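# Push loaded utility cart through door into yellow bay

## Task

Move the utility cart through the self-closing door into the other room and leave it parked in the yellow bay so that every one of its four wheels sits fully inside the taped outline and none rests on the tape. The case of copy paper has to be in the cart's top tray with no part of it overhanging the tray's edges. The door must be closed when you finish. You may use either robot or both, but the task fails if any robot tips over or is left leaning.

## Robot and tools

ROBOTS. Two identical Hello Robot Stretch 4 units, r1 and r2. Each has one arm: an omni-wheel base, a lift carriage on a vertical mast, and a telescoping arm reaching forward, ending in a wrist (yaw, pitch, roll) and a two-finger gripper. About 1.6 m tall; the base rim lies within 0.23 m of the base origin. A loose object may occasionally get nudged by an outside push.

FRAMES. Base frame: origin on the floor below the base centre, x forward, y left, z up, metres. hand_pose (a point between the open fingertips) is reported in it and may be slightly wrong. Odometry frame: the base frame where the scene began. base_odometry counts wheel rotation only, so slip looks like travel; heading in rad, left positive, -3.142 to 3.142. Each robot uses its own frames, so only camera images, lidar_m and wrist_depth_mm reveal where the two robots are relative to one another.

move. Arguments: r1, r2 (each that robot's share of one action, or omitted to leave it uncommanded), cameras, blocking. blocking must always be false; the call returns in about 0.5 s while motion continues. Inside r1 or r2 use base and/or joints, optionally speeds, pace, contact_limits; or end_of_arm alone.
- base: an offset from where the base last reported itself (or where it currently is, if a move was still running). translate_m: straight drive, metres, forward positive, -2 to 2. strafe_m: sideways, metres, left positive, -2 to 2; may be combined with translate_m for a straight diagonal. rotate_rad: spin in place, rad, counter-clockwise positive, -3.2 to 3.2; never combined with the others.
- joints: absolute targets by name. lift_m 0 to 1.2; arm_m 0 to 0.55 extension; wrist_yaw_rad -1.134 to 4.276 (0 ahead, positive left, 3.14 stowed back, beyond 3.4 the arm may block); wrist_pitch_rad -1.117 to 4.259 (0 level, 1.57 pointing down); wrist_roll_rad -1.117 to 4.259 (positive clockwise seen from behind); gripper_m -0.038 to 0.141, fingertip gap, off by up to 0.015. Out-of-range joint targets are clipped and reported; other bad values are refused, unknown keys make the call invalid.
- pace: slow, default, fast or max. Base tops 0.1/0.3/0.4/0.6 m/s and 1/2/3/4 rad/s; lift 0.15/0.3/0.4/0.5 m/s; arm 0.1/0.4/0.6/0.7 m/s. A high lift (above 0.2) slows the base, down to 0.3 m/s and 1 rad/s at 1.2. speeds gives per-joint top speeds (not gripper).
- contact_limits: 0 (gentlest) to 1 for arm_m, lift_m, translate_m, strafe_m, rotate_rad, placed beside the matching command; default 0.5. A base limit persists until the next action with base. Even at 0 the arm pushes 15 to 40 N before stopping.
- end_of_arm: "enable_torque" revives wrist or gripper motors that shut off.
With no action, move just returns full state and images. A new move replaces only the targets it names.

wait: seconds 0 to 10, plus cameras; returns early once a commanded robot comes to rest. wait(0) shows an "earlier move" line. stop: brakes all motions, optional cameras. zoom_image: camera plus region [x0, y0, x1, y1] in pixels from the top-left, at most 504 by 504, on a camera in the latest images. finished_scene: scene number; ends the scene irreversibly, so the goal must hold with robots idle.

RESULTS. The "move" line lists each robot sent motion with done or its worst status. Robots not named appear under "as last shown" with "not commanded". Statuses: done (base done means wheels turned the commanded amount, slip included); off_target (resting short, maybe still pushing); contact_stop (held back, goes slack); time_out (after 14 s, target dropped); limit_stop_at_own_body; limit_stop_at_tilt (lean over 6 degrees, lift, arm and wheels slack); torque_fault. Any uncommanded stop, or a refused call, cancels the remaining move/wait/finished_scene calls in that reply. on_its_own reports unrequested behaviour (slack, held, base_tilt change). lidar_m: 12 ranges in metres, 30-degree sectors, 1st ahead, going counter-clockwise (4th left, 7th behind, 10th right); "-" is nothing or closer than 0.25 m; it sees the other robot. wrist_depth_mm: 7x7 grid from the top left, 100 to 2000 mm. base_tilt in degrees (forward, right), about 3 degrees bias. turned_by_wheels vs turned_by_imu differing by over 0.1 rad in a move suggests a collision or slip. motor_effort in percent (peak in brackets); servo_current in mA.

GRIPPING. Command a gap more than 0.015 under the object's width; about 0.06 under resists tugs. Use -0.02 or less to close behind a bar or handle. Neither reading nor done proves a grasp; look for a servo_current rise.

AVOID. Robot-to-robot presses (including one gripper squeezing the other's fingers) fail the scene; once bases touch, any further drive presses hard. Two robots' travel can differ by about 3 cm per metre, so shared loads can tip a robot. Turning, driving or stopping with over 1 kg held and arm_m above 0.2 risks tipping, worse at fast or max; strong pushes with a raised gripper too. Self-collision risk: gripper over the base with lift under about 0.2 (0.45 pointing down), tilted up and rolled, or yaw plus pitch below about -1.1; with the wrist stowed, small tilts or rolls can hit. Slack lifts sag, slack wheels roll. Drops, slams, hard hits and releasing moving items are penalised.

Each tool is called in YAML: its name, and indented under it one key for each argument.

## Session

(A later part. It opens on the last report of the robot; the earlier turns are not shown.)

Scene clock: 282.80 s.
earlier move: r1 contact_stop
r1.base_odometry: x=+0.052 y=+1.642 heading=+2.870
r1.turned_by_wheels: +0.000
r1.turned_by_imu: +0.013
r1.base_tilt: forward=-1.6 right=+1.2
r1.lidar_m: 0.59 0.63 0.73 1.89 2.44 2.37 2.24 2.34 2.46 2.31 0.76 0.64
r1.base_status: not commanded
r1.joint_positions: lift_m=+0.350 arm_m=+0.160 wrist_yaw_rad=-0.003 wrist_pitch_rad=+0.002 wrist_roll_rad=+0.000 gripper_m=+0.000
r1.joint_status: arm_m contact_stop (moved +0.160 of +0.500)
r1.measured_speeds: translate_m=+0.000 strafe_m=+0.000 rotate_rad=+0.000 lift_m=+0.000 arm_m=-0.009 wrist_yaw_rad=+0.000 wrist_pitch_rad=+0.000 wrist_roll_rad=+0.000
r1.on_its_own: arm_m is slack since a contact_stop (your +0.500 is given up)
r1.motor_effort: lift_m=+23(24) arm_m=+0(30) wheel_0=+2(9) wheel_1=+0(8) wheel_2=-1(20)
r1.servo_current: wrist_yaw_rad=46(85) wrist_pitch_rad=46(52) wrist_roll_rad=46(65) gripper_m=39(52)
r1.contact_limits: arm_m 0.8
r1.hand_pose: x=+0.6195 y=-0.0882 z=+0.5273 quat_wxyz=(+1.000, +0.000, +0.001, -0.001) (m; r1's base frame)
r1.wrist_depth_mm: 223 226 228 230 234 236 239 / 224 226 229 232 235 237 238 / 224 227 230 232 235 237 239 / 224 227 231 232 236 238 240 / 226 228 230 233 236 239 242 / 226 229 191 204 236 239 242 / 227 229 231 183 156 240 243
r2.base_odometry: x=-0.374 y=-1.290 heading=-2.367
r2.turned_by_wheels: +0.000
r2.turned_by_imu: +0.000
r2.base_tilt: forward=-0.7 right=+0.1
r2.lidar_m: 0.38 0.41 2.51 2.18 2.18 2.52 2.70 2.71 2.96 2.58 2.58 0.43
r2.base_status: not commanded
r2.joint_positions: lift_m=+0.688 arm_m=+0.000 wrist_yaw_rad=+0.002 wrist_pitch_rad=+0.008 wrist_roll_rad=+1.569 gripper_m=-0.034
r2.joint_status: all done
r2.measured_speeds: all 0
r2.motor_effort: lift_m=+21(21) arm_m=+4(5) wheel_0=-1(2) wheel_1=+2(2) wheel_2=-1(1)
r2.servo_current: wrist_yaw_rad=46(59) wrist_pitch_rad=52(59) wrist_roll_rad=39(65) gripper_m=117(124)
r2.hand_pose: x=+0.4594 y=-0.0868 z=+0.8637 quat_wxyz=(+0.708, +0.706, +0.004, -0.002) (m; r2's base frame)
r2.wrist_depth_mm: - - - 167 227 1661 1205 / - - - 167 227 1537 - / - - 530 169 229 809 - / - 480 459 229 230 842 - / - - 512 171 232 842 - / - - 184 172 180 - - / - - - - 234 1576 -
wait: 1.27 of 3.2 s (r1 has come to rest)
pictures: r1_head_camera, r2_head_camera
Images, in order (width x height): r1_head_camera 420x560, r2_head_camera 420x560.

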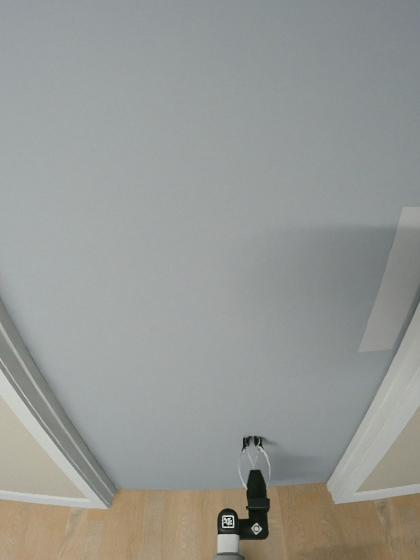

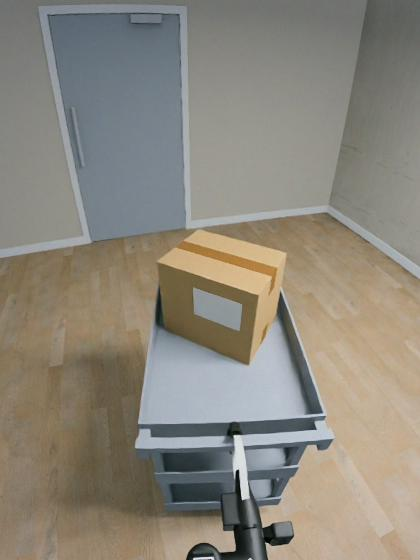

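move:
  blocking: false
  r1: {"joints":{"arm_m":0.1}}
  cameras: []

move:
  blocking: false
  r1: {"base":{"strafe_m":-0.27}}
  cameras: []

wait:
  seconds: 2
  cameras: []

move:
  blocking: false
  r1: {"joints":{"arm_m":0.5},"contact_limits":{"arm_m":1.0},"speeds":{"arm_m":0.2}}
  cameras: []

wait:
  seconds: 3
  cameras: ["r1_head_camera"]

Scene clock: 292.37 s.
move: r1 moving
r1.base_odometry: x=+0.052 y=+1.642 heading=+2.870
r1.turned_by_wheels: +0.000
r1.turned_by_imu: +0.000
r1.base_tilt: forward=-1.6 right=+1.3
r1.lidar_m: 0.59 0.61 0.74 1.88 2.45 2.35 2.25 2.34 2.45 2.32 0.77 0.64
r1.base_status: not commanded
r1.joint_positions: lift_m=+0.350 arm_m=+0.112 wrist_yaw_rad=-0.003 wrist_pitch_rad=+0.002 wrist_roll_rad=+0.000 gripper_m=+0.000
r1.joint_status: arm_m moving
r1.measured_speeds: translate_m=+0.000 strafe_m=+0.000 rotate_rad=+0.000 lift_m=+0.000 arm_m=-0.103 wrist_yaw_rad=+0.000 wrist_pitch_rad=+0.000 wrist_roll_rad=+0.000
r1.motor_effort: lift_m=+23(23) arm_m=-4(7) wheel_0=+2(3) wheel_1=+0(0) wheel_2=-2(2)
r1.servo_current: wrist_yaw_rad=65(65) wrist_pitch_rad=39(52) wrist_roll_rad=33(59) gripper_m=39(46)
r1.hand_pose: x=+0.5709 y=-0.0882 z=+0.5273 quat_wxyz=(+1.000, +0.000, +0.001, -0.001) (m; r1's base frame)
r1.wrist_depth_mm: 265 267 268 272 273 276 274 / 266 268 271 272 273 274 276 / 267 267 270 273 274 274 277 / 268 270 272 271 273 276 278 / 267 271 272 273 274 278 278 / 270 271 210 204 274 279 279 / 270 271 273 164 155 279 278
r2: as last shown
r2.lidar_m: 0.38 0.43 2.55 2.19 2.18 2.51 2.70 2.71 3.01 2.59 2.57 0.44
r2.servo_current: wrist_yaw_rad=59(59) wrist_pitch_rad=52(52) wrist_roll_rad=46(59) gripper_m=111(124)
r2.wrist_depth_mm: - - - 167 225 1661 1205 / - - - 167 227 1576 - / - - 525 169 229 809 - / - 480 462 229 229 831 - / - - 512 171 231 831 - / - - 185 172 180 - - / - - - - 234 1618 -
pictures: none
No camera images: "cameras" was empty.

Scene clock: 292.87 s.
earlier move: r1 moving
move: r1 moving
r1.base_odometry: x=+0.062 y=+1.676 heading=+2.870
r1.turned_by_wheels: +0.000
r1.turned_by_imu: +0.000
r1.base_tilt: forward=-1.6 right=+1.2
r1.lidar_m: 0.58 0.62 0.76 1.88 2.49 2.35 2.25 2.35 2.43 2.32 0.76 0.61
r1.base_status: strafe_m moving
r1.joint_positions: lift_m=+0.350 arm_m=+0.100 wrist_yaw_rad=-0.003 wrist_pitch_rad=+0.002 wrist_roll_rad=+0.000 gripper_m=+0.000
r1.joint_status: arm_m moving
r1.measured_speeds: translate_m=-0.001 strafe_m=-0.140 rotate_rad=+0.003 lift_m=+0.000 arm_m=+0.000 wrist_yaw_rad=+0.000 wrist_pitch_rad=+0.000 wrist_roll_rad=+0.000
r1.motor_effort: lift_m=+23(23) arm_m=-6(6) wheel_0=+8(12) wheel_1=-9(10) wheel_2=+0(1)
r1.servo_current: wrist_yaw_rad=39(59) wrist_pitch_rad=46(52) wrist_roll_rad=59(59) gripper_m=39(52)
r1.hand_pose: x=+0.5592 y=-0.0882 z=+0.5273 quat_wxyz=(+1.000, +0.000, +0.001, -0.001) (m; r1's base frame)
r1.wrist_depth_mm: 281 281 283 286 286 287 293 / 279 282 285 286 287 291 293 / 281 283 285 286 289 290 293 / 282 283 286 287 290 291 294 / 282 283 287 289 291 294 294 / 282 286 210 202 291 293 296 / 283 286 289 164 164 294 296
r2: as last shown
r2.base_tilt: forward=-0.7 right=+0.0
r2.lidar_m: 0.40 0.42 2.52 2.17 2.18 2.51 2.69 2.71 2.96 2.57 2.57 0.41
r2.servo_current: wrist_yaw_rad=39(52) wrist_pitch_rad=46(52) wrist_roll_rad=59(59) gripper_m=111(117)
r2.wrist_depth_mm: - - - 167 225 1618 1229 / - - - 168 227 1576 - / - - 530 168 229 809 - / - 480 459 229 229 820 - / - - 512 171 232 842 - / - - 185 172 180 - - / - - - - 235 1618 -
pictures: none
No camera images: "cameras" was empty.

Scene clock: 294.60 s.
earlier move: r1 done
r1.base_odometry: x=+0.125 y=+1.902 heading=+2.870
r1.turned_by_wheels: +0.000
r1.turned_by_imu: -0.002
r1.base_tilt: forward=-1.6 right=+1.3
r1.lidar_m: 0.59 0.63 0.83 1.89 2.71 2.37 2.25 2.34 2.17 2.08 0.79 0.56
r1.base_status: done
r1.joint_positions: lift_m=+0.350 arm_m=+0.100 wrist_yaw_rad=-0.003 wrist_pitch_rad=+0.002 wrist_roll_rad=+0.000 gripper_m=+0.000
r1.joint_status: all done
r1.measured_speeds: all 0
r1.motor_effort: lift_m=+23(23) arm_m=-5(6) wheel_0=+1(12) wheel_1=-1(10) wheel_2=+0(1)
r1.servo_current: wrist_yaw_rad=39(65) wrist_pitch_rad=39(52) wrist_roll_rad=33(65) gripper_m=46(52)
r1.hand_pose: x=+0.5592 y=-0.0882 z=+0.5273 quat_wxyz=(+1.000, +0.000, +0.001, -0.001) (m; r1's base frame)
r1.wrist_depth_mm: 286 289 290 293 293 248 - / 286 287 293 294 296 248 - / 287 289 293 294 297 251 - / 287 290 291 294 297 252 - / 289 289 293 297 297 252 - / 289 293 291 202 298 254 - / 290 291 294 165 155 235 -
r2.base_odometry: x=-0.374 y=-1.290 heading=-2.367
r2.turned_by_wheels: +0.000
r2.turned_by_imu: +0.000
r2.base_tilt: forward=-0.7 right=+0.0
r2.lidar_m: 0.40 0.40 2.53 2.21 2.19 2.55 2.72 2.71 2.98 2.57 2.57 0.43
r2.base_status: not commanded
r2.joint_positions: lift_m=+0.688 arm_m=+0.000 wrist_yaw_rad=+0.002 wrist_pitch_rad=+0.008 wrist_roll_rad=+1.569 gripper_m=-0.034
r2.joint_status: not commanded
r2.measured_speeds: all 0
r2.motor_effort: lift_m=+21(21) arm_m=+4(5) wheel_0=-2(2) wheel_1=+2(2) wheel_2=-1(1)
r2.servo_current: wrist_yaw_rad=39(59) wrist_pitch_rad=52(59) wrist_roll_rad=46(59) gripper_m=111(124)
r2.hand_pose: x=+0.4594 y=-0.0868 z=+0.8637 quat_wxyz=(+0.708, +0.706, +0.004, -0.002) (m; r2's base frame)
r2.wrist_depth_mm: - - - 167 226 1661 1205 / - - - 167 228 1537 - / - - 525 169 229 820 - / - 480 462 229 229 842 - / - - 512 171 232 831 - / - - 184 172 180 - - / - - - - 234 1576 -
wait: 1.73 of 2 s (r1 has come to rest)
pictures: none
No camera images: "cameras" was empty.

Scene clock: 295.10 s.
move: r1 moving
r1.base_odometry: x=+0.125 y=+1.902 heading=+2.870
r1.turned_by_wheels: +0.000
r1.turned_by_imu: +0.000
r1.base_tilt: forward=-1.6 right=+1.2
r1.lidar_m: 0.59 0.62 0.85 1.90 2.74 2.35 2.26 2.32 2.19 2.06 0.79 0.55
r1.base_status: not commanded
r1.joint_positions: lift_m=+0.350 arm_m=+0.151 wrist_yaw_rad=-0.003 wrist_pitch_rad=+0.002 wrist_roll_rad=+0.000 gripper_m=+0.000
r1.joint_status: arm_m moving
r1.measured_speeds: translate_m=+0.000 strafe_m=+0.000 rotate_rad=+0.000 lift_m=+0.000 arm_m=+0.195 wrist_yaw_rad=+0.000 wrist_pitch_rad=+0.000 wrist_roll_rad=+0.000
r1.motor_effort: lift_m=+23(23) arm_m=+6(9) wheel_0=+1(1) wheel_1=-1(1) wheel_2=+0(0)
r1.servo_current: wrist_yaw_rad=52(72) wrist_pitch_rad=46(52) wrist_roll_rad=52(59) gripper_m=33(46)
r1.contact_limits: arm_m 1
r1.hand_pose: x=+0.6096 y=-0.0882 z=+0.5273 quat_wxyz=(+1.000, +0.000, +0.001, -0.001) (m; r1's base frame)
r1.wrist_depth_mm: 238 241 244 249 252 220 177 / 237 243 245 250 253 221 177 / 239 242 246 250 253 221 178 / 241 243 247 250 255 222 178 / 240 243 247 251 255 223 179 / 240 243 246 204 256 224 179 / 241 243 250 183 156 206 180
r2: as last shown
r2.base_tilt: forward=-0.6 right=+0.0
r2.lidar_m: 0.41 0.38 2.53 2.15 2.19 2.52 2.72 2.72 2.98 2.55 2.57 0.44
r2.motor_effort: lift_m=+21(21) arm_m=+5(5) wheel_0=-1(2) wheel_1=+2(2) wheel_2=+0(1)
r2.servo_current: wrist_yaw_rad=46(65) wrist_pitch_rad=59(59) wrist_roll_rad=46(59) gripper_m=117(117)
r2.wrist_depth_mm: - - - 167 225 1618 1229 / - - - 168 228 1537 - / - - 525 168 229 820 - / - 480 466 229 230 831 - / - - 512 171 231 842 - / - - 185 172 180 - - / - - - - 236 1576 -
pictures: none
No camera images: "cameras" was empty.

Scene clock: 297.40 s.
earlier move: r1 done
r1.base_odometry: x=+0.125 y=+1.901 heading=+2.869
r1.turned_by_wheels: -0.001
r1.turned_by_imu: +0.005
r1.base_tilt: forward=-1.6 right=+1.3
r1.lidar_m: 0.84 0.81 0.92 1.93 2.73 2.36 2.25 2.35 2.19 2.09 0.77 0.55
r1.base_status: not commanded
r1.joint_positions: lift_m=+0.350 arm_m=+0.499 wrist_yaw_rad=-0.007 wrist_pitch_rad=+0.002 wrist_roll_rad=+0.000 gripper_m=+0.000
r1.joint_status: all done
r1.measured_speeds: translate_m=+0.000 strafe_m=+0.000 rotate_rad=-0.001 lift_m=+0.000 arm_m=+0.000 wrist_yaw_rad=+0.000 wrist_pitch_rad=+0.000 wrist_roll_rad=+0.000
r1.motor_effort: lift_m=+23(23) arm_m=+10(24) wheel_0=+3(7) wheel_1=+2(6) wheel_2=-12(20)
r1.servo_current: wrist_yaw_rad=72(85) wrist_pitch_rad=33(52) wrist_roll_rad=46(72) gripper_m=46(52)
r1.contact_limits: arm_m 1
r1.hand_pose: x=+0.9582 y=-0.0893 z=+0.5273 quat_wxyz=(+1.000, +0.000, +0.001, -0.003) (m; r1's base frame)
r1.wrist_depth_mm: 178 192 211 232 - - - / 179 193 212 233 - - - / 179 194 213 233 - - - / 180 193 213 233 - - - / 181 194 213 236 - - - / 179 195 208 195 182 1756 1808 / 179 192 169 182 169 1255 1281
r2.base_odometry: x=-0.374 y=-1.290 heading=-2.367
r2.turned_by_wheels: +0.000
r2.turned_by_imu: +0.000
r2.base_tilt: forward=-0.7 right=+0.1
r2.lidar_m: 0.39 0.39 2.55 2.16 2.18 2.51 2.71 2.68 3.01 2.57 2.57 0.43
r2.base_status: not commanded
r2.joint_positions: lift_m=+0.688 arm_m=+0.000 wrist_yaw_rad=+0.002 wrist_pitch_rad=+0.008 wrist_roll_rad=+1.569 gripper_m=-0.034
r2.joint_status: not commanded
r2.measured_speeds: all 0
r2.motor_effort: lift_m=+21(21) arm_m=+4(5) wheel_0=-1(2) wheel_1=+2(2) wheel_2=-1(1)
r2.servo_current: wrist_yaw_rad=52(65) wrist_pitch_rad=46(59) wrist_roll_rad=39(59) gripper_m=124(124)
r2.hand_pose: x=+0.4594 y=-0.0868 z=+0.8637 quat_wxyz=(+0.708, +0.706, +0.004, -0.002) (m; r2's base frame)
r2.wrist_depth_mm: - - - 167 226 1661 1205 / - - - 168 227 1537 - / - - 530 169 229 820 - / - 480 462 229 230 831 - / - - 512 170 231 842 - / - - 185 171 180 - - / - - - - 234 1537 -
wait: 2.30 of 3 s (r1 has come to rest)
pictures: r1_head_camera
Images, in order (width x height): r1_head_camera 420x560.

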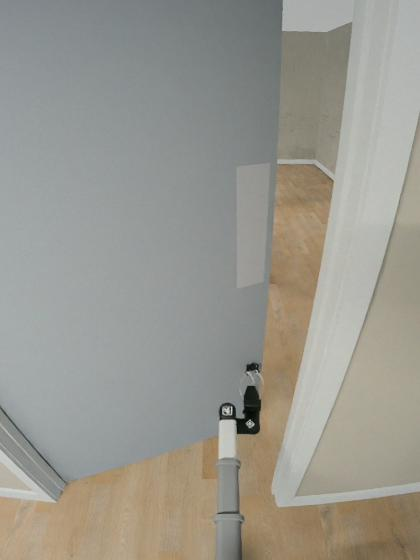

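move:
  blocking: false
  r1: {"base":{"strafe_m":0.33,"translate_m":0.20},"contact_limits":{"strafe_m":1.0,"translate_m":1.0},"pace":"slow"}
  cameras: []

wait:
  seconds: 5
  cameras: ["r1_head_camera"]

r1: "contact_limits": strafe_m and translate_m are given together and make one move, which takes one limit: state it under one of them only
Scene clock: 310.00 s.
r1.base_odometry: x=+0.125 y=+1.901 heading=+2.869
r1.turned_by_wheels: +0.000
r1.turned_by_imu: +0.000
r1.base_tilt: forward=-1.6 right=+1.3
r1.lidar_m: 0.85 0.82 0.91 1.94 2.72 2.33 2.25 2.35 2.17 2.06 0.78 0.57
r1.base_status: not commanded
r1.joint_positions: lift_m=+0.350 arm_m=+0.499 wrist_yaw_rad=-0.007 wrist_pitch_rad=+0.002 wrist_roll_rad=+0.000 gripper_m=+0.000
r1.joint_status: all done
r1.measured_speeds: all 0
r1.motor_effort: lift_m=+23(23) arm_m=+10(24) wheel_0=+2(7) wheel_1=+2(6) wheel_2=-12(20)
r1.servo_current: wrist_yaw_rad=65(85) wrist_pitch_rad=39(52) wrist_roll_rad=39(72) gripper_m=46(52)
r1.contact_limits: arm_m 1
r1.hand_pose: x=+0.9582 y=-0.0893 z=+0.5273 quat_wxyz=(+1.000, +0.000, +0.001, -0.003) (m; r1's base frame)
r1.wrist_depth_mm: 179 193 211 233 - - - / 178 193 211 234 - - - / 180 194 211 234 - - - / 180 194 212 234 - - - / 180 195 213 235 - - - / 179 194 208 195 182 1808 1808 / 178 193 168 182 168 1281 1281
r2.base_odometry: x=-0.374 y=-1.290 heading=-2.367
r2.turned_by_wheels: +0.000
r2.turned_by_imu: +0.000
r2.base_tilt: forward=-0.7 right=+0.1
r2.lidar_m: 0.38 0.40 2.53 2.19 2.20 2.52 2.71 2.72 2.96 2.56 2.58 0.42
r2.base_status: not commanded
r2.joint_positions: lift_m=+0.688 arm_m=+0.000 wrist_yaw_rad=+0.002 wrist_pitch_rad=+0.008 wrist_roll_rad=+1.569 gripper_m=-0.034
r2.joint_status: not commanded
r2.measured_speeds: all 0
r2.motor_effort: lift_m=+21(21) arm_m=+4(5) wheel_0=-1(2) wheel_1=+2(2) wheel_2=-1(1)
r2.servo_current: wrist_yaw_rad=46(65) wrist_pitch_rad=52(59) wrist_roll_rad=46(59) gripper_m=117(124)
r2.hand_pose: x=+0.4594 y=-0.0868 z=+0.8637 quat_wxyz=(+0.708, +0.706, +0.004, -0.002) (m; r2's base frame)
r2.wrist_depth_mm: - - - 167 226 1661 1205 / - - - 167 227 1537 - / - - 530 169 229 809 - / - 480 462 229 230 831 - / - - 512 171 231 842 - / - - 185 171 180 - - / - - - - 235 1576 -
pictures: none

not run: a call was refused earlier in this reply.

move:
  blocking: false
  r1: {"base":{"strafe_m":0.33,"translate_m":0.20},"contact_limits":{"translate_m":1.0},"pace":"slow"}
  cameras: []

wait:
  seconds: 5
  cameras: ["r1_head_camera"]

Scene clock: 313.47 s.
move: r1 moving
r1.base_odometry: x=+0.116 y=+1.893 heading=+2.867
r1.turned_by_wheels: -0.002
r1.turned_by_imu: -0.003
r1.base_tilt: forward=-1.6 right=+1.3
r1.lidar_m: 0.82 0.83 0.90 1.90 2.68 2.35 2.25 2.34 2.19 2.09 0.78 0.58
r1.base_status: translate_m moving; strafe_m moving
r1.joint_positions: lift_m=+0.350 arm_m=+0.499 wrist_yaw_rad=-0.009 wrist_pitch_rad=+0.002 wrist_roll_rad=+0.000 gripper_m=+0.000
r1.joint_status: not commanded
r1.measured_speeds: translate_m=+0.025 strafe_m=+0.042 rotate_rad=-0.004 lift_m=+0.000 arm_m=+0.000 wrist_yaw_rad=-0.011 wrist_pitch_rad=+0.000 wrist_roll_rad=+0.000
r1.motor_effort: lift_m=+23(23) arm_m=+10(10) wheel_0=-11(11) wheel_1=+3(8) wheel_2=-18(18)
r1.servo_current: wrist_yaw_rad=78(78) wrist_pitch_rad=39(52) wrist_roll_rad=65(65) gripper_m=46(46)
r1.contact_limits: arm_m 1; translate_m 1
r1.hand_pose: x=+0.9580 y=-0.0899 z=+0.5273 quat_wxyz=(+1.000, +0.000, +0.001, -0.004) (m; r1's base frame)
r1.wrist_depth_mm: 176 191 208 231 - - - / 177 190 210 233 - - - / 177 191 211 232 - - - / 178 192 211 233 - - - / 178 192 211 235 - - - / 176 193 208 198 186 1808 1756 / 176 189 166 180 164 1308 1308
r2.base_odometry: x=-0.374 y=-1.290 heading=-2.367
r2.turned_by_wheels: +0.000
r2.turned_by_imu: +0.000
r2.base_tilt: forward=-0.7 right=+0.0
r2.lidar_m: 0.40 0.42 2.55 2.20 2.19 2.52 2.68 2.69 3.00 2.55 2.55 0.43
r2.base_status: not commanded
r2.joint_positions: lift_m=+0.688 arm_m=+0.000 wrist_yaw_rad=+0.002 wrist_pitch_rad=+0.008 wrist_roll_rad=+1.569 gripper_m=-0.034
r2.joint_status: not commanded
r2.measured_speeds: all 0
r2.motor_effort: lift_m=+21(21) arm_m=+4(4) wheel_0=-1(2) wheel_1=+2(2) wheel_2=-1(1)
r2.servo_current: wrist_yaw_rad=33(59) wrist_pitch_rad=46(59) wrist_roll_rad=39(52) gripper_m=111(117)
r2.hand_pose: x=+0.4594 y=-0.0868 z=+0.8637 quat_wxyz=(+0.708, +0.706, +0.004, -0.002) (m; r2's base frame)
r2.wrist_depth_mm: - - - 167 227 1661 1205 / - - - 168 227 1576 - / - - 530 168 229 831 - / - 480 462 229 230 842 - / - - 504 171 232 842 - / - - 185 172 180 - - / - - - - 234 1618 -
pictures: none
No camera images: "cameras" was empty.

Scene clock: 318.10 s.
earlier move: r1 done
r1.base_odometry: x=-0.157 y=+1.639 heading=+2.864
r1.turned_by_wheels: -0.003
r1.turned_by_imu: -0.034
r1.base_tilt: forward=-1.6 right=+1.3
r1.lidar_m: 0.69 0.58 0.55 1.06 2.38 2.61 2.45 2.56 2.53 1.67 0.60 3.19
r1.base_status: done
r1.joint_positions: lift_m=+0.350 arm_m=+0.500 wrist_yaw_rad=-0.022 wrist_pitch_rad=+0.002 wrist_roll_rad=+0.000 gripper_m=+0.000
r1.joint_status: not commanded
r1.measured_speeds: all 0
r1.on_its_own: wrist_yaw_rad is at rest, and its servo_current (124 mA) is outside its rest range (0 to 104 mA)
r1.motor_effort: lift_m=+23(23) arm_m=+9(10) wheel_0=-28(31) wheel_1=-9(12) wheel_2=-27(32)
r1.servo_current: wrist_yaw_rad=124(150) wrist_pitch_rad=39(52) wrist_roll_rad=39(65) gripper_m=46(52)
r1.contact_limits: arm_m 1; translate_m 1
r1.hand_pose: x=+0.9569 y=-0.0937 z=+0.5273 quat_wxyz=(+1.000, +0.000, +0.001, -0.011) (m; r1's base frame)
r1.wrist_depth_mm: 134 159 182 229 307 - - / 131 151 182 228 306 - - / 128 155 182 228 304 - - / 131 151 182 228 306 - - / 128 155 182 229 304 - - / 128 151 182 195 183 1921 1756 / 127 147 146 179 319 151 1229
r2.base_odometry: x=-0.374 y=-1.290 heading=-2.367
r2.turned_by_wheels: +0.000
r2.turned_by_imu: +0.001
r2.base_tilt: forward=-0.7 right=+0.1
r2.lidar_m: 0.38 0.42 2.53 2.16 2.19 2.54 2.68 2.70 2.97 2.56 2.58 0.41
r2.base_status: not commanded
r2.joint_positions: lift_m=+0.688 arm_m=+0.000 wrist_yaw_rad=+0.002 wrist_pitch_rad=+0.008 wrist_roll_rad=+1.569 gripper_m=-0.034
r2.joint_status: not commanded
r2.measured_speeds: all 0
r2.motor_effort: lift_m=+21(21) arm_m=+5(5) wheel_0=-2(2) wheel_1=+2(2) wheel_2=-1(1)
r2.servo_current: wrist_yaw_rad=52(65) wrist_pitch_rad=52(59) wrist_roll_rad=39(65) gripper_m=117(124)
r2.hand_pose: x=+0.4594 y=-0.0868 z=+0.8637 quat_wxyz=(+0.708, +0.706, +0.004, -0.002) (m; r2's base frame)
r2.wrist_depth_mm: - - - 167 226 1661 1205 / - - - 168 228 1576 - / - - 530 168 229 820 - / - 480 459 229 230 842 - / - - 512 171 231 842 - / - - 185 171 180 - - / - - - - 235 1618 -
wait: 4.63 of 5 s (r1 has come to rest)
pictures: r1_head_camera
Images, in order (width x height): r1_head_camera 420x560.

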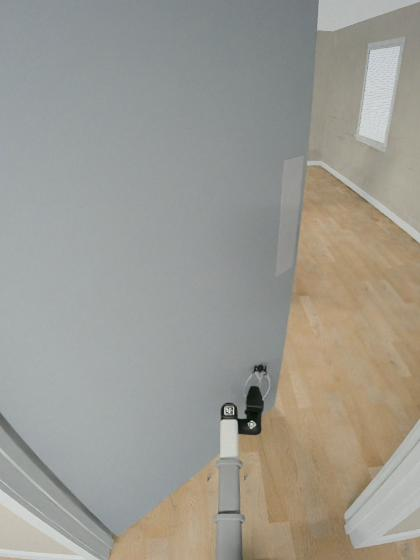

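move:
  blocking: false
  r1: {"base":{"strafe_m":0.25},"joints":{"arm_m":0.55},"contact_limits":{"strafe_m":1.0,"arm_m":1.0},"pace":"slow"}
  cameras: []

wait:
  seconds: 4
  cameras: ["r1_head_camera","r1_head_left_camera"]

Scene clock: 330.70 s.
move: r1 moving
r1.base_odometry: x=-0.161 y=+1.625 heading=+2.859
r1.turned_by_wheels: -0.005
r1.turned_by_imu: -0.006
r1.base_tilt: forward=-1.6 right=+1.3
r1.lidar_m: 0.67 0.57 0.54 1.04 2.35 2.65 2.47 2.58 2.57 1.72 0.62 3.23
r1.base_status: strafe_m moving
r1.joint_positions: lift_m=+0.350 arm_m=+0.512 wrist_yaw_rad=-0.022 wrist_pitch_rad=+0.002 wrist_roll_rad=+0.000 gripper_m=+0.000
r1.joint_status: arm_m moving
joint sent to its limit — r1.arm_m, upper limit.
r1.measured_speeds: translate_m=+0.000 strafe_m=+0.057 rotate_rad=+0.002 lift_m=+0.000 arm_m=+0.048 wrist_yaw_rad=+0.000 wrist_pitch_rad=+0.000 wrist_roll_rad=+0.000
r1.motor_effort: lift_m=+23(23) arm_m=+10(15) wheel_0=-28(30) wheel_1=-5(8) wheel_2=-26(26)
r1.servo_current: wrist_yaw_rad=124(143) wrist_pitch_rad=52(52) wrist_roll_rad=39(52) gripper_m=46(46)
r1.contact_limits: arm_m 1; strafe_m 1
r1.hand_pose: x=+0.9694 y=-0.0937 z=+0.5273 quat_wxyz=(+1.000, +0.000, +0.001, -0.011) (m; r1's base frame)
r1.wrist_depth_mm: 129 158 181 230 298 - - / 130 150 182 229 314 - - / 127 154 181 229 310 - - / 129 150 181 229 310 - - / 126 153 181 228 307 - - / 126 149 181 196 183 1808 1618 / 126 145 140 178 325 150 1308
r2: as last shown
r2.turned_by_imu: +0.000
r2.base_tilt: forward=-0.7 right=+0.0
r2.lidar_m: 0.39 0.41 2.52 2.20 2.18 2.52 2.71 2.70 3.00 2.54 2.57 0.42
r2.motor_effort: lift_m=+21(21) arm_m=+4(4) wheel_0=-2(2) wheel_1=+1(2) wheel_2=-1(1)
r2.servo_current: wrist_yaw_rad=46(46) wrist_pitch_rad=52(52) wrist_roll_rad=52(59) gripper_m=111(117)
r2.wrist_depth_mm: - - - 166 226 1618 1205 / - - - 168 228 1576 - / - - 525 168 229 820 - / - 477 462 230 230 831 - / - - 512 171 232 831 - / - - 185 171 180 - - / - - - - 234 1576 -
pictures: none
No camera images: "cameras" was empty.

Scene clock: 333.93 s.
earlier move: r1 done
r1.base_odometry: x=-0.227 y=+1.400 heading=+2.858
r1.turned_by_wheels: -0.001
r1.turned_by_imu: -0.096
r1.base_tilt: forward=-1.6 right=+1.3
r1.lidar_m: 0.57 0.39 0.36 0.68 2.11 2.62 2.53 2.55 2.87 2.63 0.80 3.24
r1.base_status: done
r1.joint_positions: lift_m=+0.350 arm_m=+0.549 wrist_yaw_rad=-0.022 wrist_pitch_rad=+0.002 wrist_roll_rad=+0.000 gripper_m=+0.000
r1.joint_status: all done
joint sent to its limit — r1.arm_m, upper limit.
r1.measured_speeds: all 0
r1.on_its_own: wrist_yaw_rad is at rest, and its servo_current (137 mA) is outside its rest range (0 to 104 mA)
r1.motor_effort: lift_m=+23(23) arm_m=+5(15) wheel_0=-31(38) wheel_1=-13(15) wheel_2=-26(29)
r1.servo_current: wrist_yaw_rad=137(156) wrist_pitch_rad=46(52) wrist_roll_rad=59(59) gripper_m=46(52)
r1.contact_limits: arm_m 1; strafe_m 1
r1.hand_pose: x=+1.0058 y=-0.0938 z=+0.5273 quat_wxyz=(+1.000, +0.000, +0.001, -0.011) (m; r1's base frame)
r1.wrist_depth_mm: - 126 167 244 404 - - / 107 131 167 242 399 - - / 104 130 166 240 436 - - / 103 130 166 238 430 - - / 107 125 165 237 427 - - / 106 129 161 187 183 1863 1708 / 105 123 146 183 184 147 1281
r2.base_odometry: x=-0.374 y=-1.290 heading=-2.367
r2.turned_by_wheels: +0.000
r2.turned_by_imu: +0.000
r2.base_tilt: forward=-0.6 right=+0.1
r2.lidar_m: 0.38 0.39 2.56 2.18 2.19 2.53 2.70 2.71 2.99 2.59 2.58 0.43
r2.base_status: not commanded
r2.joint_positions: lift_m=+0.688 arm_m=+0.000 wrist_yaw_rad=+0.002 wrist_pitch_rad=+0.008 wrist_roll_rad=+1.569 gripper_m=-0.034
r2.joint_status: not commanded
r2.measured_speeds: all 0
r2.motor_effort: lift_m=+21(21) arm_m=+4(5) wheel_0=-1(2) wheel_1=+1(2) wheel_2=-1(1)
r2.servo_current: wrist_yaw_rad=39(65) wrist_pitch_rad=52(59) wrist_roll_rad=46(59) gripper_m=117(124)
r2.hand_pose: x=+0.4594 y=-0.0868 z=+0.8637 quat_wxyz=(+0.708, +0.706, +0.004, -0.002) (m; r2's base frame)
r2.wrist_depth_mm: - - - 166 225 1618 1205 / - - - 167 228 1537 - / - - 530 169 229 809 - / - 477 466 229 230 820 - / - - 517 170 232 831 - / - - 185 172 180 - - / - - - - 236 1576 -
wait: 3.23 of 4 s (r1 has come to rest)
pictures: r1_head_camera, r1_head_left_camera
Images, in order (width x height): r1_head_camera 420x560, r1_head_left_camera 420x672.

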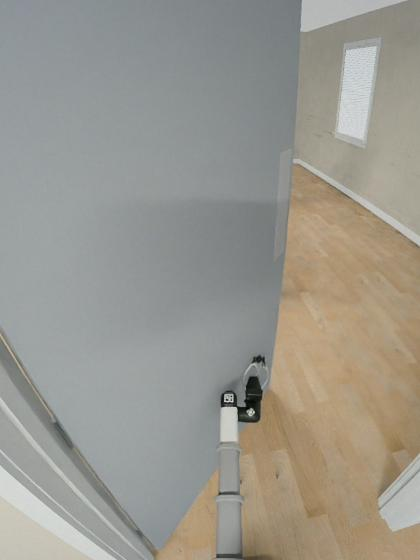

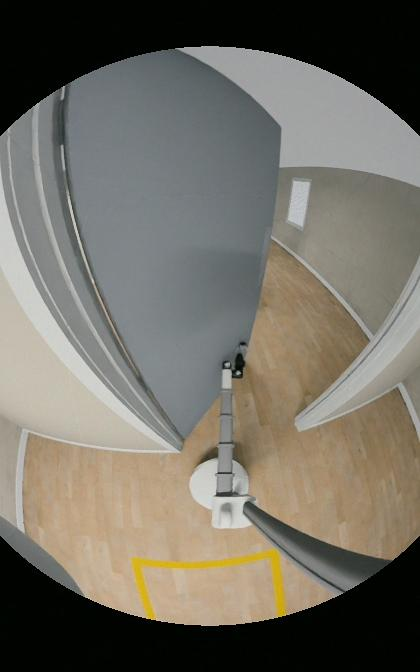

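move:
  blocking: false
  r1: {"base":{"rotate_rad":0.35},"contact_limits":{"rotate_rad":1.0},"pace":"slow"}
  cameras: []

wait:
  seconds: 3
  cameras: ["r1_head_camera","r1_head_left_camera"]

Scene clock: 343.97 s.
move: r1 moving
r1.base_odometry: x=-0.223 y=+1.399 heading=+2.976
r1.turned_by_wheels: +0.118
r1.turned_by_imu: +0.042
r1.base_tilt: forward=-1.5 right=+1.3
r1.lidar_m: 0.59 0.43 0.38 0.78 2.18 2.73 2.53 2.59 2.80 2.06 0.77 3.32
r1.base_status: rotate_rad moving
r1.joint_positions: lift_m=+0.350 arm_m=+0.548 wrist_yaw_rad=-0.025 wrist_pitch_rad=+0.002 wrist_roll_rad=+0.000 gripper_m=+0.000
r1.joint_status: not commanded
r1.measured_speeds: translate_m=-0.001 strafe_m=-0.001 rotate_rad=+0.489 lift_m=+0.000 arm_m=-0.001 wrist_yaw_rad=+0.000 wrist_pitch_rad=+0.000 wrist_roll_rad=+0.000
r1.motor_effort: lift_m=+23(23) arm_m=+7(7) wheel_0=-26(33) wheel_1=-16(26) wheel_2=-37(37)
r1.servo_current: wrist_yaw_rad=163(163) wrist_pitch_rad=39(52) wrist_roll_rad=52(59) gripper_m=46(46)
r1.contact_limits: arm_m 1; rotate_rad 1
r1.hand_pose: x=+1.0054 y=-0.0947 z=+0.5273 quat_wxyz=(+1.000, +0.000, +0.001, -0.013) (m; r1's base frame)
r1.wrist_depth_mm: - 126 167 242 439 - - / 108 131 166 240 427 - - / 104 131 166 239 424 - - / 104 131 165 237 418 - - / 107 125 164 236 415 - - / 107 129 163 187 183 1921 1661 / 106 121 147 182 183 148 1255
r2: as last shown
r2.base_tilt: forward=-0.7 right=+0.1
r2.lidar_m: 0.39 0.41 2.53 2.19 2.19 2.54 2.69 2.70 2.98 2.56 2.57 0.42
r2.motor_effort: lift_m=+21(21) arm_m=+4(5) wheel_0=-1(2) wheel_1=+2(2) wheel_2=-1(1)
r2.servo_current: wrist_yaw_rad=46(52) wrist_pitch_rad=46(59) wrist_roll_rad=52(59) gripper_m=111(117)
r2.wrist_depth_mm: - - - 167 226 1618 1205 / - - - 167 227 1537 - / - - 530 169 229 809 - / - 477 459 229 230 842 - / - - 512 170 231 831 - / - - 185 171 179 - - / - - - - 235 1618 -
pictures: none
No camera images: "cameras" was empty.

Scene clock: 344.97 s.
earlier move: r1 done
r1.base_odometry: x=-0.227 y=+1.399 heading=-3.079
r1.turned_by_wheels: +0.228
r1.turned_by_imu: +0.113
r1.base_tilt: forward=-1.6 right=+1.3
r1.lidar_m: 0.59 0.44 0.37 1.03 2.24 2.64 2.54 2.65 2.66 1.08 0.73 3.60
r1.base_status: done
r1.joint_positions: lift_m=+0.350 arm_m=+0.548 wrist_yaw_rad=-0.025 wrist_pitch_rad=+0.002 wrist_roll_rad=+0.000 gripper_m=+0.000
r1.joint_status: not commanded
r1.measured_speeds: translate_m=+0.000 strafe_m=+0.000 rotate_rad=+0.001 lift_m=+0.000 arm_m=+0.000 wrist_yaw_rad=+0.000 wrist_pitch_rad=+0.000 wrist_roll_rad=+0.000
r1.on_its_own: wrist_yaw_rad is at rest, and its servo_current (163 mA) is outside its rest range (0 to 104 mA)
r1.motor_effort: lift_m=+23(23) arm_m=+6(9) wheel_0=-22(34) wheel_1=-11(26) wheel_2=-20(37)
r1.servo_current: wrist_yaw_rad=163(169) wrist_pitch_rad=46(52) wrist_roll_rad=39(59) gripper_m=39(52)
r1.contact_limits: arm_m 1; rotate_rad 1
r1.hand_pose: x=+1.0054 y=-0.0947 z=+0.5273 quat_wxyz=(+1.000, +0.000, +0.001, -0.013) (m; r1's base frame)
r1.wrist_depth_mm: 104 134 177 256 424 - - / 107 139 176 254 415 - - / 107 138 175 254 455 - - / 110 134 175 251 445 - - / 109 133 174 250 442 - - / 109 136 165 189 182 1863 1756 / 105 125 152 180 181 135 1229
r2.base_odometry: x=-0.374 y=-1.290 heading=-2.367
r2.turned_by_wheels: +0.000
r2.turned_by_imu: +0.000
r2.base_tilt: forward=-0.7 right=+0.0
r2.lidar_m: 0.39 0.42 2.52 2.18 2.18 2.53 2.72 2.70 2.97 2.56 2.57 0.44
r2.base_status: not commanded
r2.joint_positions: lift_m=+0.688 arm_m=+0.000 wrist_yaw_rad=+0.002 wrist_pitch_rad=+0.008 wrist_roll_rad=+1.569 gripper_m=-0.034
r2.joint_status: not commanded
r2.measured_speeds: all 0
r2.motor_effort: lift_m=+21(21) arm_m=+4(5) wheel_0=-2(2) wheel_1=+1(2) wheel_2=-1(1)
r2.servo_current: wrist_yaw_rad=39(59) wrist_pitch_rad=46(59) wrist_roll_rad=52(59) gripper_m=117(124)
r2.hand_pose: x=+0.4594 y=-0.0868 z=+0.8637 quat_wxyz=(+0.708, +0.706, +0.004, -0.002) (m; r2's base frame)
r2.wrist_depth_mm: - - - 167 226 1708 1229 / - - - 167 227 1537 - / - - 530 169 229 809 - / - 477 462 229 230 831 - / - - 512 170 231 842 - / - - 185 172 180 - - / - - - - 234 1537 -
wait: 1.00 of 3 s (r1 has come to rest)
pictures: r1_head_camera, r1_head_left_camera
Images, in order (width x height): r1_head_camera 420x560, r1_head_left_camera 420x672.

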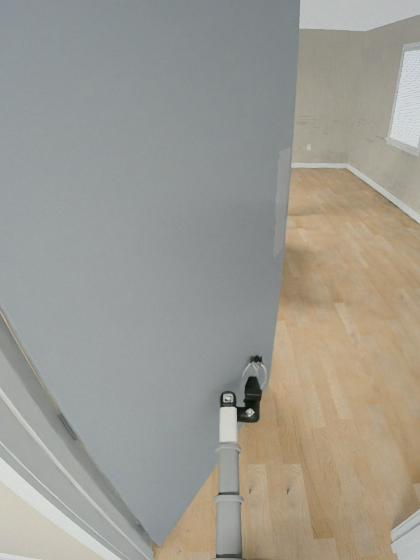

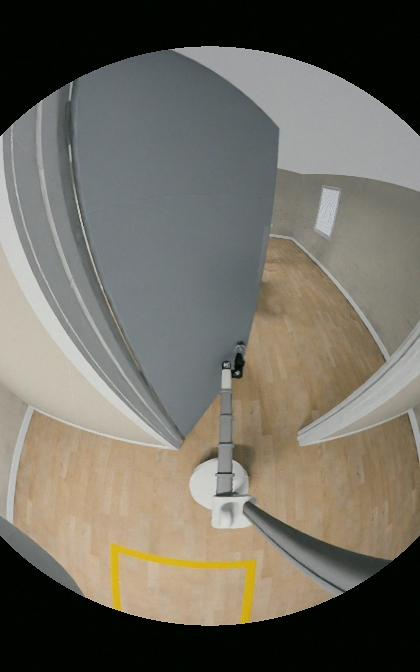

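move:
  blocking: false
  r1: {"base":{"strafe_m":0.17},"contact_limits":{"strafe_m":1.0},"pace":"slow"}
  cameras: []

wait:
  seconds: 3
  cameras: ["r1_head_camera","r1_head_left_camera"]

move:
  blocking: false
  r1: {"base":{"rotate_rad":0.35},"contact_limits":{"rotate_rad":1.0},"pace":"slow"}
  cameras: []

wait:
  seconds: 2
  cameras: ["r1_head_camera","r1_head_left_camera","r1_wrist_camera"]

Scene clock: 353.40 s.
move: r1 moving
r1.base_odometry: x=-0.226 y=+1.385 heading=-3.084
r1.turned_by_wheels: -0.005
r1.turned_by_imu: -0.007
r1.base_tilt: forward=-1.6 right=+1.3
r1.lidar_m: 0.57 0.40 0.38 0.99 2.25 2.61 2.55 2.63 2.68 1.10 0.74 3.57
r1.base_status: strafe_m moving
r1.joint_positions: lift_m=+0.350 arm_m=+0.548 wrist_yaw_rad=-0.025 wrist_pitch_rad=+0.002 wrist_roll_rad=+0.000 gripper_m=+0.000
r1.joint_status: not commanded
r1.measured_speeds: translate_m=-0.001 strafe_m=+0.056 rotate_rad=-0.002 lift_m=+0.000 arm_m=+0.000 wrist_yaw_rad=+0.000 wrist_pitch_rad=+0.000 wrist_roll_rad=+0.000
r1.motor_effort: lift_m=+23(23) arm_m=+6(6) wheel_0=-33(33) wheel_1=-6(9) wheel_2=-23(23)
r1.servo_current: wrist_yaw_rad=150(169) wrist_pitch_rad=39(46) wrist_roll_rad=46(52) gripper_m=46(46)
r1.contact_limits: arm_m 1; strafe_m 1
r1.hand_pose: x=+1.0054 y=-0.0947 z=+0.5273 quat_wxyz=(+1.000, +0.000, +0.001, -0.013) (m; r1's base frame)
r1.wrist_depth_mm: - 126 167 245 455 - - / 107 131 167 244 445 - - / 104 131 166 242 436 - - / 104 131 166 240 433 - - / 107 125 164 238 430 - - / 106 129 161 187 183 1921 1708 / 105 124 150 179 315 147 1255
r2: as last shown
r2.base_tilt: forward=-0.7 right=+0.1
r2.lidar_m: 0.39 0.42 2.54 2.18 2.18 2.53 2.71 2.70 2.99 2.55 2.58 0.43
r2.motor_effort: lift_m=+21(21) arm_m=+4(5) wheel_0=-1(2) wheel_1=+2(2) wheel_2=-1(1)
r2.servo_current: wrist_yaw_rad=52(59) wrist_pitch_rad=52(52) wrist_roll_rad=46(52) gripper_m=111(117)
r2.wrist_depth_mm: - - - 167 225 1661 1229 / - - - 168 227 1576 - / - - 530 169 229 809 - / - 480 462 229 230 854 - / - - 517 171 231 831 - / - - 185 171 180 - - / - - - - 235 1618 -
pictures: none
No camera images: "cameras" was empty.

Scene clock: 355.73 s.
earlier move: r1 done
r1.base_odometry: x=-0.217 y=+1.230 heading=-3.084
r1.turned_by_wheels: +0.001
r1.turned_by_imu: -0.111
r1.base_tilt: forward=-1.6 right=+1.3
r1.lidar_m: 0.48 0.30 0.27 0.66 2.06 2.57 2.56 2.61 2.92 1.80 0.86 3.42
r1.base_status: done
r1.joint_positions: lift_m=+0.350 arm_m=+0.549 wrist_yaw_rad=-0.018 wrist_pitch_rad=+0.002 wrist_roll_rad=+0.000 gripper_m=+0.000
r1.joint_status: not commanded
r1.measured_speeds: all 0
r1.on_its_own: wrist_yaw_rad is at rest, and its servo_current (111 mA) is outside its rest range (0 to 104 mA)
r1.motor_effort: lift_m=+23(23) arm_m=+3(6) wheel_0=-27(37) wheel_1=-7(13) wheel_2=-25(29)
r1.servo_current: wrist_yaw_rad=111(182) wrist_pitch_rad=39(52) wrist_roll_rad=39(65) gripper_m=33(52)
r1.contact_limits: arm_m 1; strafe_m 1
r1.hand_pose: x=+1.0063 y=-0.0926 z=+0.5273 quat_wxyz=(+1.000, +0.000, +0.001, -0.009) (m; r1's base frame)
r1.wrist_depth_mm: - 130 183 310 - - - / - 135 183 309 - - - / 107 124 182 304 - - - / - 135 182 300 - - - / 106 128 180 297 - - - / 105 127 169 191 183 1756 1661 / - 126 161 183 146 1182 1160
r2.base_odometry: x=-0.374 y=-1.290 heading=-2.367
r2.turned_by_wheels: +0.000
r2.turned_by_imu: +0.000
r2.base_tilt: forward=-0.6 right=+0.1
r2.lidar_m: 0.40 0.42 2.51 2.16 2.18 2.55 2.70 2.71 2.98 2.56 2.56 0.41
r2.base_status: not commanded
r2.joint_positions: lift_m=+0.688 arm_m=+0.000 wrist_yaw_rad=+0.002 wrist_pitch_rad=+0.008 wrist_roll_rad=+1.569 gripper_m=-0.034
r2.joint_status: not commanded
r2.measured_speeds: all 0
r2.motor_effort: lift_m=+21(21) arm_m=+4(5) wheel_0=-1(2) wheel_1=+1(2) wheel_2=-1(1)
r2.servo_current: wrist_yaw_rad=52(65) wrist_pitch_rad=52(59) wrist_roll_rad=46(59) gripper_m=117(124)
r2.hand_pose: x=+0.4594 y=-0.0868 z=+0.8637 quat_wxyz=(+0.708, +0.706, +0.004, -0.002) (m; r2's base frame)
r2.wrist_depth_mm: - - - 166 225 1661 1205 / - - - 168 229 1537 - / - - 530 169 229 820 - / - 480 466 229 230 842 - / - - 512 170 231 831 - / - - 185 172 180 - - / - - - - 235 1576 -
wait: 2.33 of 3 s (r1 has come to rest)
pictures: r1_head_camera, r1_head_left_camera
Images, in order (width x height): r1_head_camera 420x560, r1_head_left_camera 420x672.

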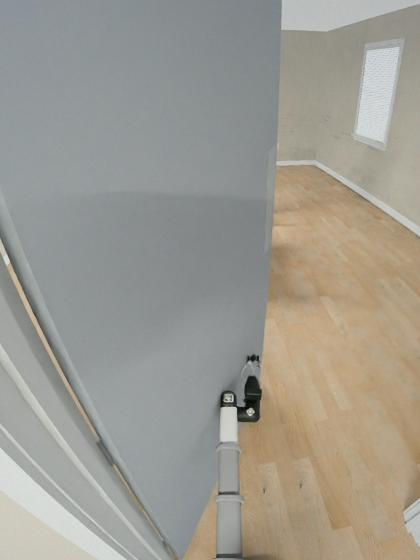

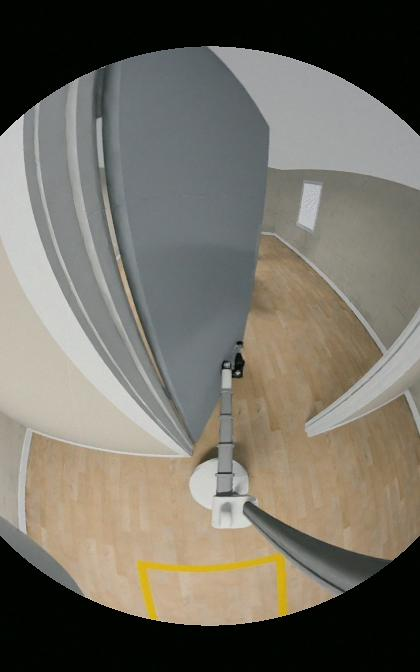

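Scene clock: 356.23 s.
move: r1 moving
r1.base_odometry: x=-0.216 y=+1.230 heading=-2.959
r1.turned_by_wheels: +0.125
r1.turned_by_imu: +0.038
r1.base_tilt: forward=-1.6 right=+1.3
r1.lidar_m: 0.50 0.32 0.28 0.69 2.09 2.69 2.58 2.61 2.86 1.34 0.80 3.50
r1.base_status: rotate_rad moving
r1.joint_positions: lift_m=+0.350 arm_m=+0.549 wrist_yaw_rad=-0.018 wrist_pitch_rad=+0.002 wrist_roll_rad=+0.000 gripper_m=+0.000
r1.joint_status: not commanded
r1.measured_speeds: translate_m=-0.002 strafe_m=-0.002 rotate_rad=+0.480 lift_m=+0.000 arm_m=+0.000 wrist_yaw_rad=+0.000 wrist_pitch_rad=+0.000 wrist_roll_rad=+0.000
r1.motor_effort: lift_m=+23(23) arm_m=+5(5) wheel_0=-26(29) wheel_1=-16(16) wheel_2=-36(37)
r1.servo_current: wrist_yaw_rad=104(117) wrist_pitch_rad=46(52) wrist_roll_rad=59(59) gripper_m=46(46)
r1.contact_limits: arm_m 1; rotate_rad 1
r1.hand_pose: x=+1.0062 y=-0.0926 z=+0.5273 quat_wxyz=(+1.000, +0.000, +0.001, -0.009) (m; r1's base frame)
r1.wrist_depth_mm: - 126 177 294 - - - / - 131 176 289 - - - / - 131 176 286 - - - / - 131 174 283 - - - / - 124 173 281 - - - / 105 123 163 199 186 1756 1756 / - 122 158 180 182 1281 1182
r2: as last shown
r2.base_tilt: forward=-0.7 right=+0.1
r2.lidar_m: 0.40 0.39 2.52 2.19 2.18 2.53 2.69 2.72 2.98 2.54 2.55 0.41
r2.motor_effort: lift_m=+21(21) arm_m=+4(5) wheel_0=-2(2) wheel_1=+1(2) wheel_2=-1(1)
r2.servo_current: wrist_yaw_rad=46(59) wrist_pitch_rad=52(59) wrist_roll_rad=46(52) gripper_m=117(117)
r2.wrist_depth_mm: - - - 167 226 1618 1205 / - - - 167 227 1537 - / - - 525 169 229 820 - / - 480 459 229 229 831 - / - - 512 171 231 831 - / - - 185 172 180 - - / - - - - 234 1576 -
pictures: none
No camera images: "cameras" was empty.

Scene clock: 357.27 s.
earlier move: r1 done
r1.base_odometry: x=-0.217 y=+1.230 heading=-2.737
r1.turned_by_wheels: +0.222
r1.turned_by_imu: +0.096
r1.base_tilt: forward=-1.6 right=+1.3
r1.lidar_m: 0.48 0.32 0.31 0.87 2.17 2.67 2.60 2.73 2.72 0.82 0.78 3.77
r1.base_status: done
r1.joint_positions: lift_m=+0.350 arm_m=+0.549 wrist_yaw_rad=-0.018 wrist_pitch_rad=+0.002 wrist_roll_rad=+0.000 gripper_m=+0.000
r1.joint_status: not commanded
r1.measured_speeds: translate_m=+0.000 strafe_m=+0.000 rotate_rad=-0.001 lift_m=+0.000 arm_m=+0.000 wrist_yaw_rad=+0.000 wrist_pitch_rad=+0.000 wrist_roll_rad=+0.000
r1.motor_effort: lift_m=+23(23) arm_m=+6(7) wheel_0=-17(36) wheel_1=-10(17) wheel_2=-13(37)
r1.servo_current: wrist_yaw_rad=104(124) wrist_pitch_rad=46(52) wrist_roll_rad=52(65) gripper_m=46(46)
r1.contact_limits: arm_m 1; rotate_rad 1
r1.hand_pose: x=+1.0062 y=-0.0926 z=+0.5273 quat_wxyz=(+1.000, +0.000, +0.001, -0.009) (m; r1's base frame)
r1.wrist_depth_mm: - 129 173 283 - - - / - 129 173 281 - - - / - 128 171 277 - - - / - 133 171 273 - - - / - 122 169 271 - - - / 104 121 167 191 183 1808 1708 / - 120 157 179 183 1138 1182
r2.base_odometry: x=-0.374 y=-1.290 heading=-2.367
r2.turned_by_wheels: +0.000
r2.turned_by_imu: +0.000
r2.base_tilt: forward=-0.7 right=+0.1
r2.lidar_m: 0.39 0.41 2.54 2.17 2.19 2.53 2.71 2.67 2.97 2.57 2.55 0.44
r2.base_status: not commanded
r2.joint_positions: lift_m=+0.688 arm_m=+0.000 wrist_yaw_rad=+0.002 wrist_pitch_rad=+0.008 wrist_roll_rad=+1.569 gripper_m=-0.034
r2.joint_status: not commanded
r2.measured_speeds: all 0
r2.motor_effort: lift_m=+21(21) arm_m=+4(5) wheel_0=-1(2) wheel_1=+2(2) wheel_2=-1(1)
r2.servo_current: wrist_yaw_rad=39(65) wrist_pitch_rad=52(59) wrist_roll_rad=52(59) gripper_m=117(117)
r2.hand_pose: x=+0.4594 y=-0.0868 z=+0.8637 quat_wxyz=(+0.708, +0.706, +0.004, -0.002) (m; r2's base frame)
r2.wrist_depth_mm: - - - 167 226 1708 1205 / - - - 167 227 1537 - / - - 525 169 229 820 - / - 477 462 229 229 820 - / - - 512 171 231 842 - / - - 185 172 179 - - / - - - - 234 1576 -
wait: 1.03 of 2 s (r1 has come to rest)
pictures: r1_head_camera, r1_head_left_camera, r1_wrist_camera
Images, in order (width x height): r1_head_camera 420x560, r1_head_left_camera 420x672, r1_wrist_camera 616x392.

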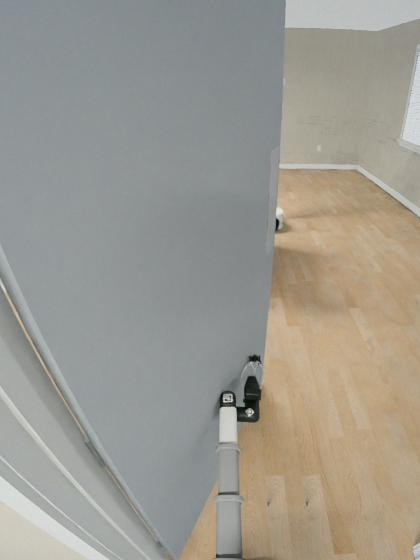

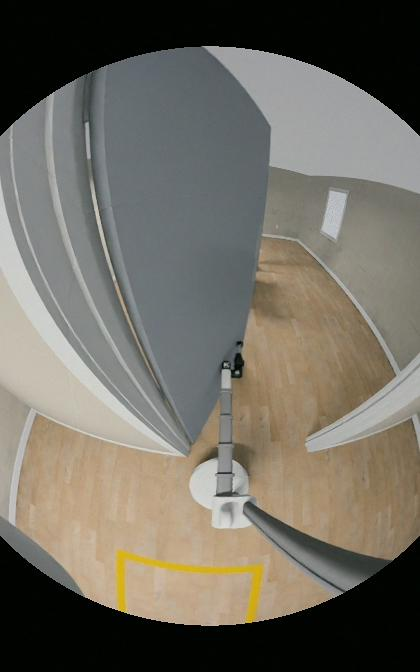

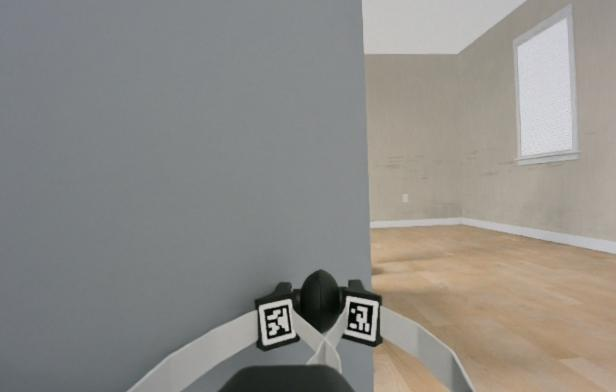

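move:
  blocking: false
  r2: {"base":{"strafe_m":-0.08},"pace":"slow"}
  cameras: []

wait:
  seconds: 1.5
  cameras: ["r2_head_camera","r2_wrist_camera"]

Scene clock: 378.60 s.
move: r2 moving
r1: as last shown
r1.base_odometry: x=-0.216 y=+1.230 heading=-2.738
r1.turned_by_wheels: -0.001
r1.turned_by_imu: -0.001
r1.lidar_m: 0.51 0.32 0.28 0.84 2.20 2.68 2.58 2.69 2.72 0.80 0.77 3.78
r1.measured_speeds: all 0
r1.motor_effort: lift_m=+23(23) arm_m=+5(6) wheel_0=-19(19) wheel_1=-10(10) wheel_2=-22(22)
r1.servo_current: wrist_yaw_rad=124(124) wrist_pitch_rad=39(46) wrist_roll_rad=52(59) gripper_m=33(46)
r1.contact_limits: arm_m 1; rotate_rad 1
r1.wrist_depth_mm: - 128 172 283 - - - / - 128 171 279 - - - / - 128 171 276 - - - / 105 132 169 273 - - - / - 121 168 271 - - - / 103 121 167 193 184 1756 1708 / - 120 154 179 184 1160 1205
r2.base_odometry: x=-0.384 y=-1.280 heading=-2.367
r2.turned_by_wheels: +0.000
r2.turned_by_imu: +0.001
r2.base_tilt: forward=-0.7 right=+0.1
r2.lidar_m: 0.40 0.41 2.56 2.19 2.20 2.54 2.70 2.70 2.97 2.55 2.55 0.41
r2.base_status: strafe_m moving
r2.joint_positions: lift_m=+0.688 arm_m=+0.000 wrist_yaw_rad=+0.004 wrist_pitch_rad=+0.008 wrist_roll_rad=+1.569 gripper_m=-0.034
r2.joint_status: not commanded
r2.measured_speeds: translate_m=+0.000 strafe_m=-0.055 rotate_rad=+0.001 lift_m=+0.000 arm_m=+0.000 wrist_yaw_rad=+0.000 wrist_pitch_rad=+0.000 wrist_roll_rad=+0.000
r2.motor_effort: lift_m=+21(21) arm_m=+4(5) wheel_0=+7(15) wheel_1=-8(8) wheel_2=+0(1)
r2.servo_current: wrist_yaw_rad=46(52) wrist_pitch_rad=52(59) wrist_roll_rad=52(52) gripper_m=117(117)
r2.hand_pose: x=+0.4596 y=-0.0863 z=+0.8637 quat_wxyz=(+0.708, +0.706, +0.004, -0.001) (m; r2's base frame)
r2.wrist_depth_mm: - - - 167 227 1618 1182 / - - - 167 228 1576 - / - - 535 168 229 820 - / - 477 459 229 229 820 - / - - 508 169 230 820 - / - - 186 170 180 - - / - - - - 232 1576 -
pictures: none
No camera images: "cameras" was empty.

Scene clock: 380.03 s.
earlier move: r2 done
r1.base_odometry: x=-0.216 y=+1.230 heading=-2.738
r1.turned_by_wheels: +0.000
r1.turned_by_imu: +0.000
r1.base_tilt: forward=-1.6 right=+1.3
r1.lidar_m: 0.49 0.35 0.29 0.87 2.18 2.70 2.59 2.72 2.73 0.79 0.79 3.78
r1.base_status: not commanded
r1.joint_positions: lift_m=+0.350 arm_m=+0.549 wrist_yaw_rad=-0.018 wrist_pitch_rad=+0.002 wrist_roll_rad=+0.000 gripper_m=+0.000
r1.joint_status: not commanded
r1.measured_speeds: all 0
r1.on_its_own: wrist_yaw_rad is at rest, and its servo_current (124 mA) is outside its rest range (0 to 104 mA)
r1.motor_effort: lift_m=+23(23) arm_m=+5(6) wheel_0=-18(19) wheel_1=-10(10) wheel_2=-22(22)
r1.servo_current: wrist_yaw_rad=124(124) wrist_pitch_rad=39(52) wrist_roll_rad=39(59) gripper_m=39(46)
r1.contact_limits: arm_m 1; rotate_rad 1
r1.hand_pose: x=+1.0062 y=-0.0926 z=+0.5273 quat_wxyz=(+1.000, +0.000, +0.001, -0.009) (m; r1's base frame)
r1.wrist_depth_mm: - 128 172 281 - - - / - 128 171 279 - - - / - 128 170 274 - - - / 105 132 170 272 - - - / - 121 168 270 - - - / 103 121 166 191 183 1808 1708 / - 119 155 179 183 1138 1182
r2.base_odometry: x=-0.430 y=-1.233 heading=-2.366
r2.turned_by_wheels: +0.000
r2.turned_by_imu: +0.001
r2.base_tilt: forward=-0.7 right=+0.1
r2.lidar_m: 0.38 0.39 2.63 2.26 2.27 2.63 2.67 2.69 2.88 2.50 2.48 0.41
r2.base_status: done
r2.joint_positions: lift_m=+0.688 arm_m=+0.000 wrist_yaw_rad=+0.004 wrist_pitch_rad=+0.008 wrist_roll_rad=+1.569 gripper_m=-0.034
r2.joint_status: not commanded
r2.measured_speeds: all 0
r2.motor_effort: lift_m=+21(21) arm_m=+5(5) wheel_0=+8(15) wheel_1=-2(9) wheel_2=+0(2)
r2.servo_current: wrist_yaw_rad=52(59) wrist_pitch_rad=52(59) wrist_roll_rad=52(59) gripper_m=104(117)
r2.hand_pose: x=+0.4596 y=-0.0863 z=+0.8637 quat_wxyz=(+0.708, +0.706, +0.004, -0.001) (m; r2's base frame)
r2.wrist_depth_mm: - - - 179 242 1537 1138 / - - - 177 238 1661 517 / - - - 175 236 798 - / - - 466 231 233 831 - / - - 480 171 230 831 - / - - 186 168 179 - - / - - 569 - 227 - -
wait: 1.43 of 1.5 s (r2 has come to rest)
pictures: r2_head_camera, r2_wrist_camera
Images, in order (width x height): r2_head_camera 420x560, r2_wrist_camera 616x392.

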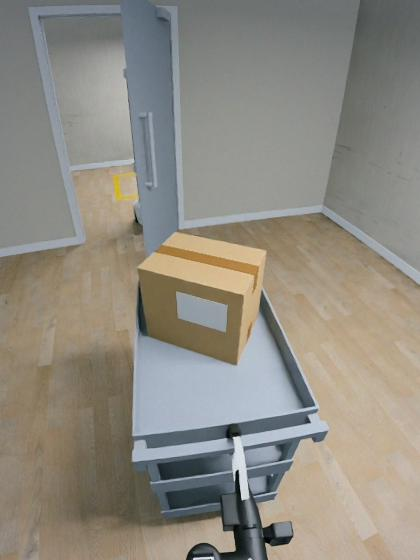

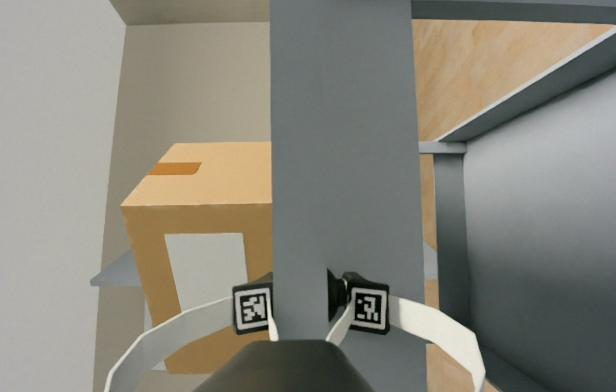

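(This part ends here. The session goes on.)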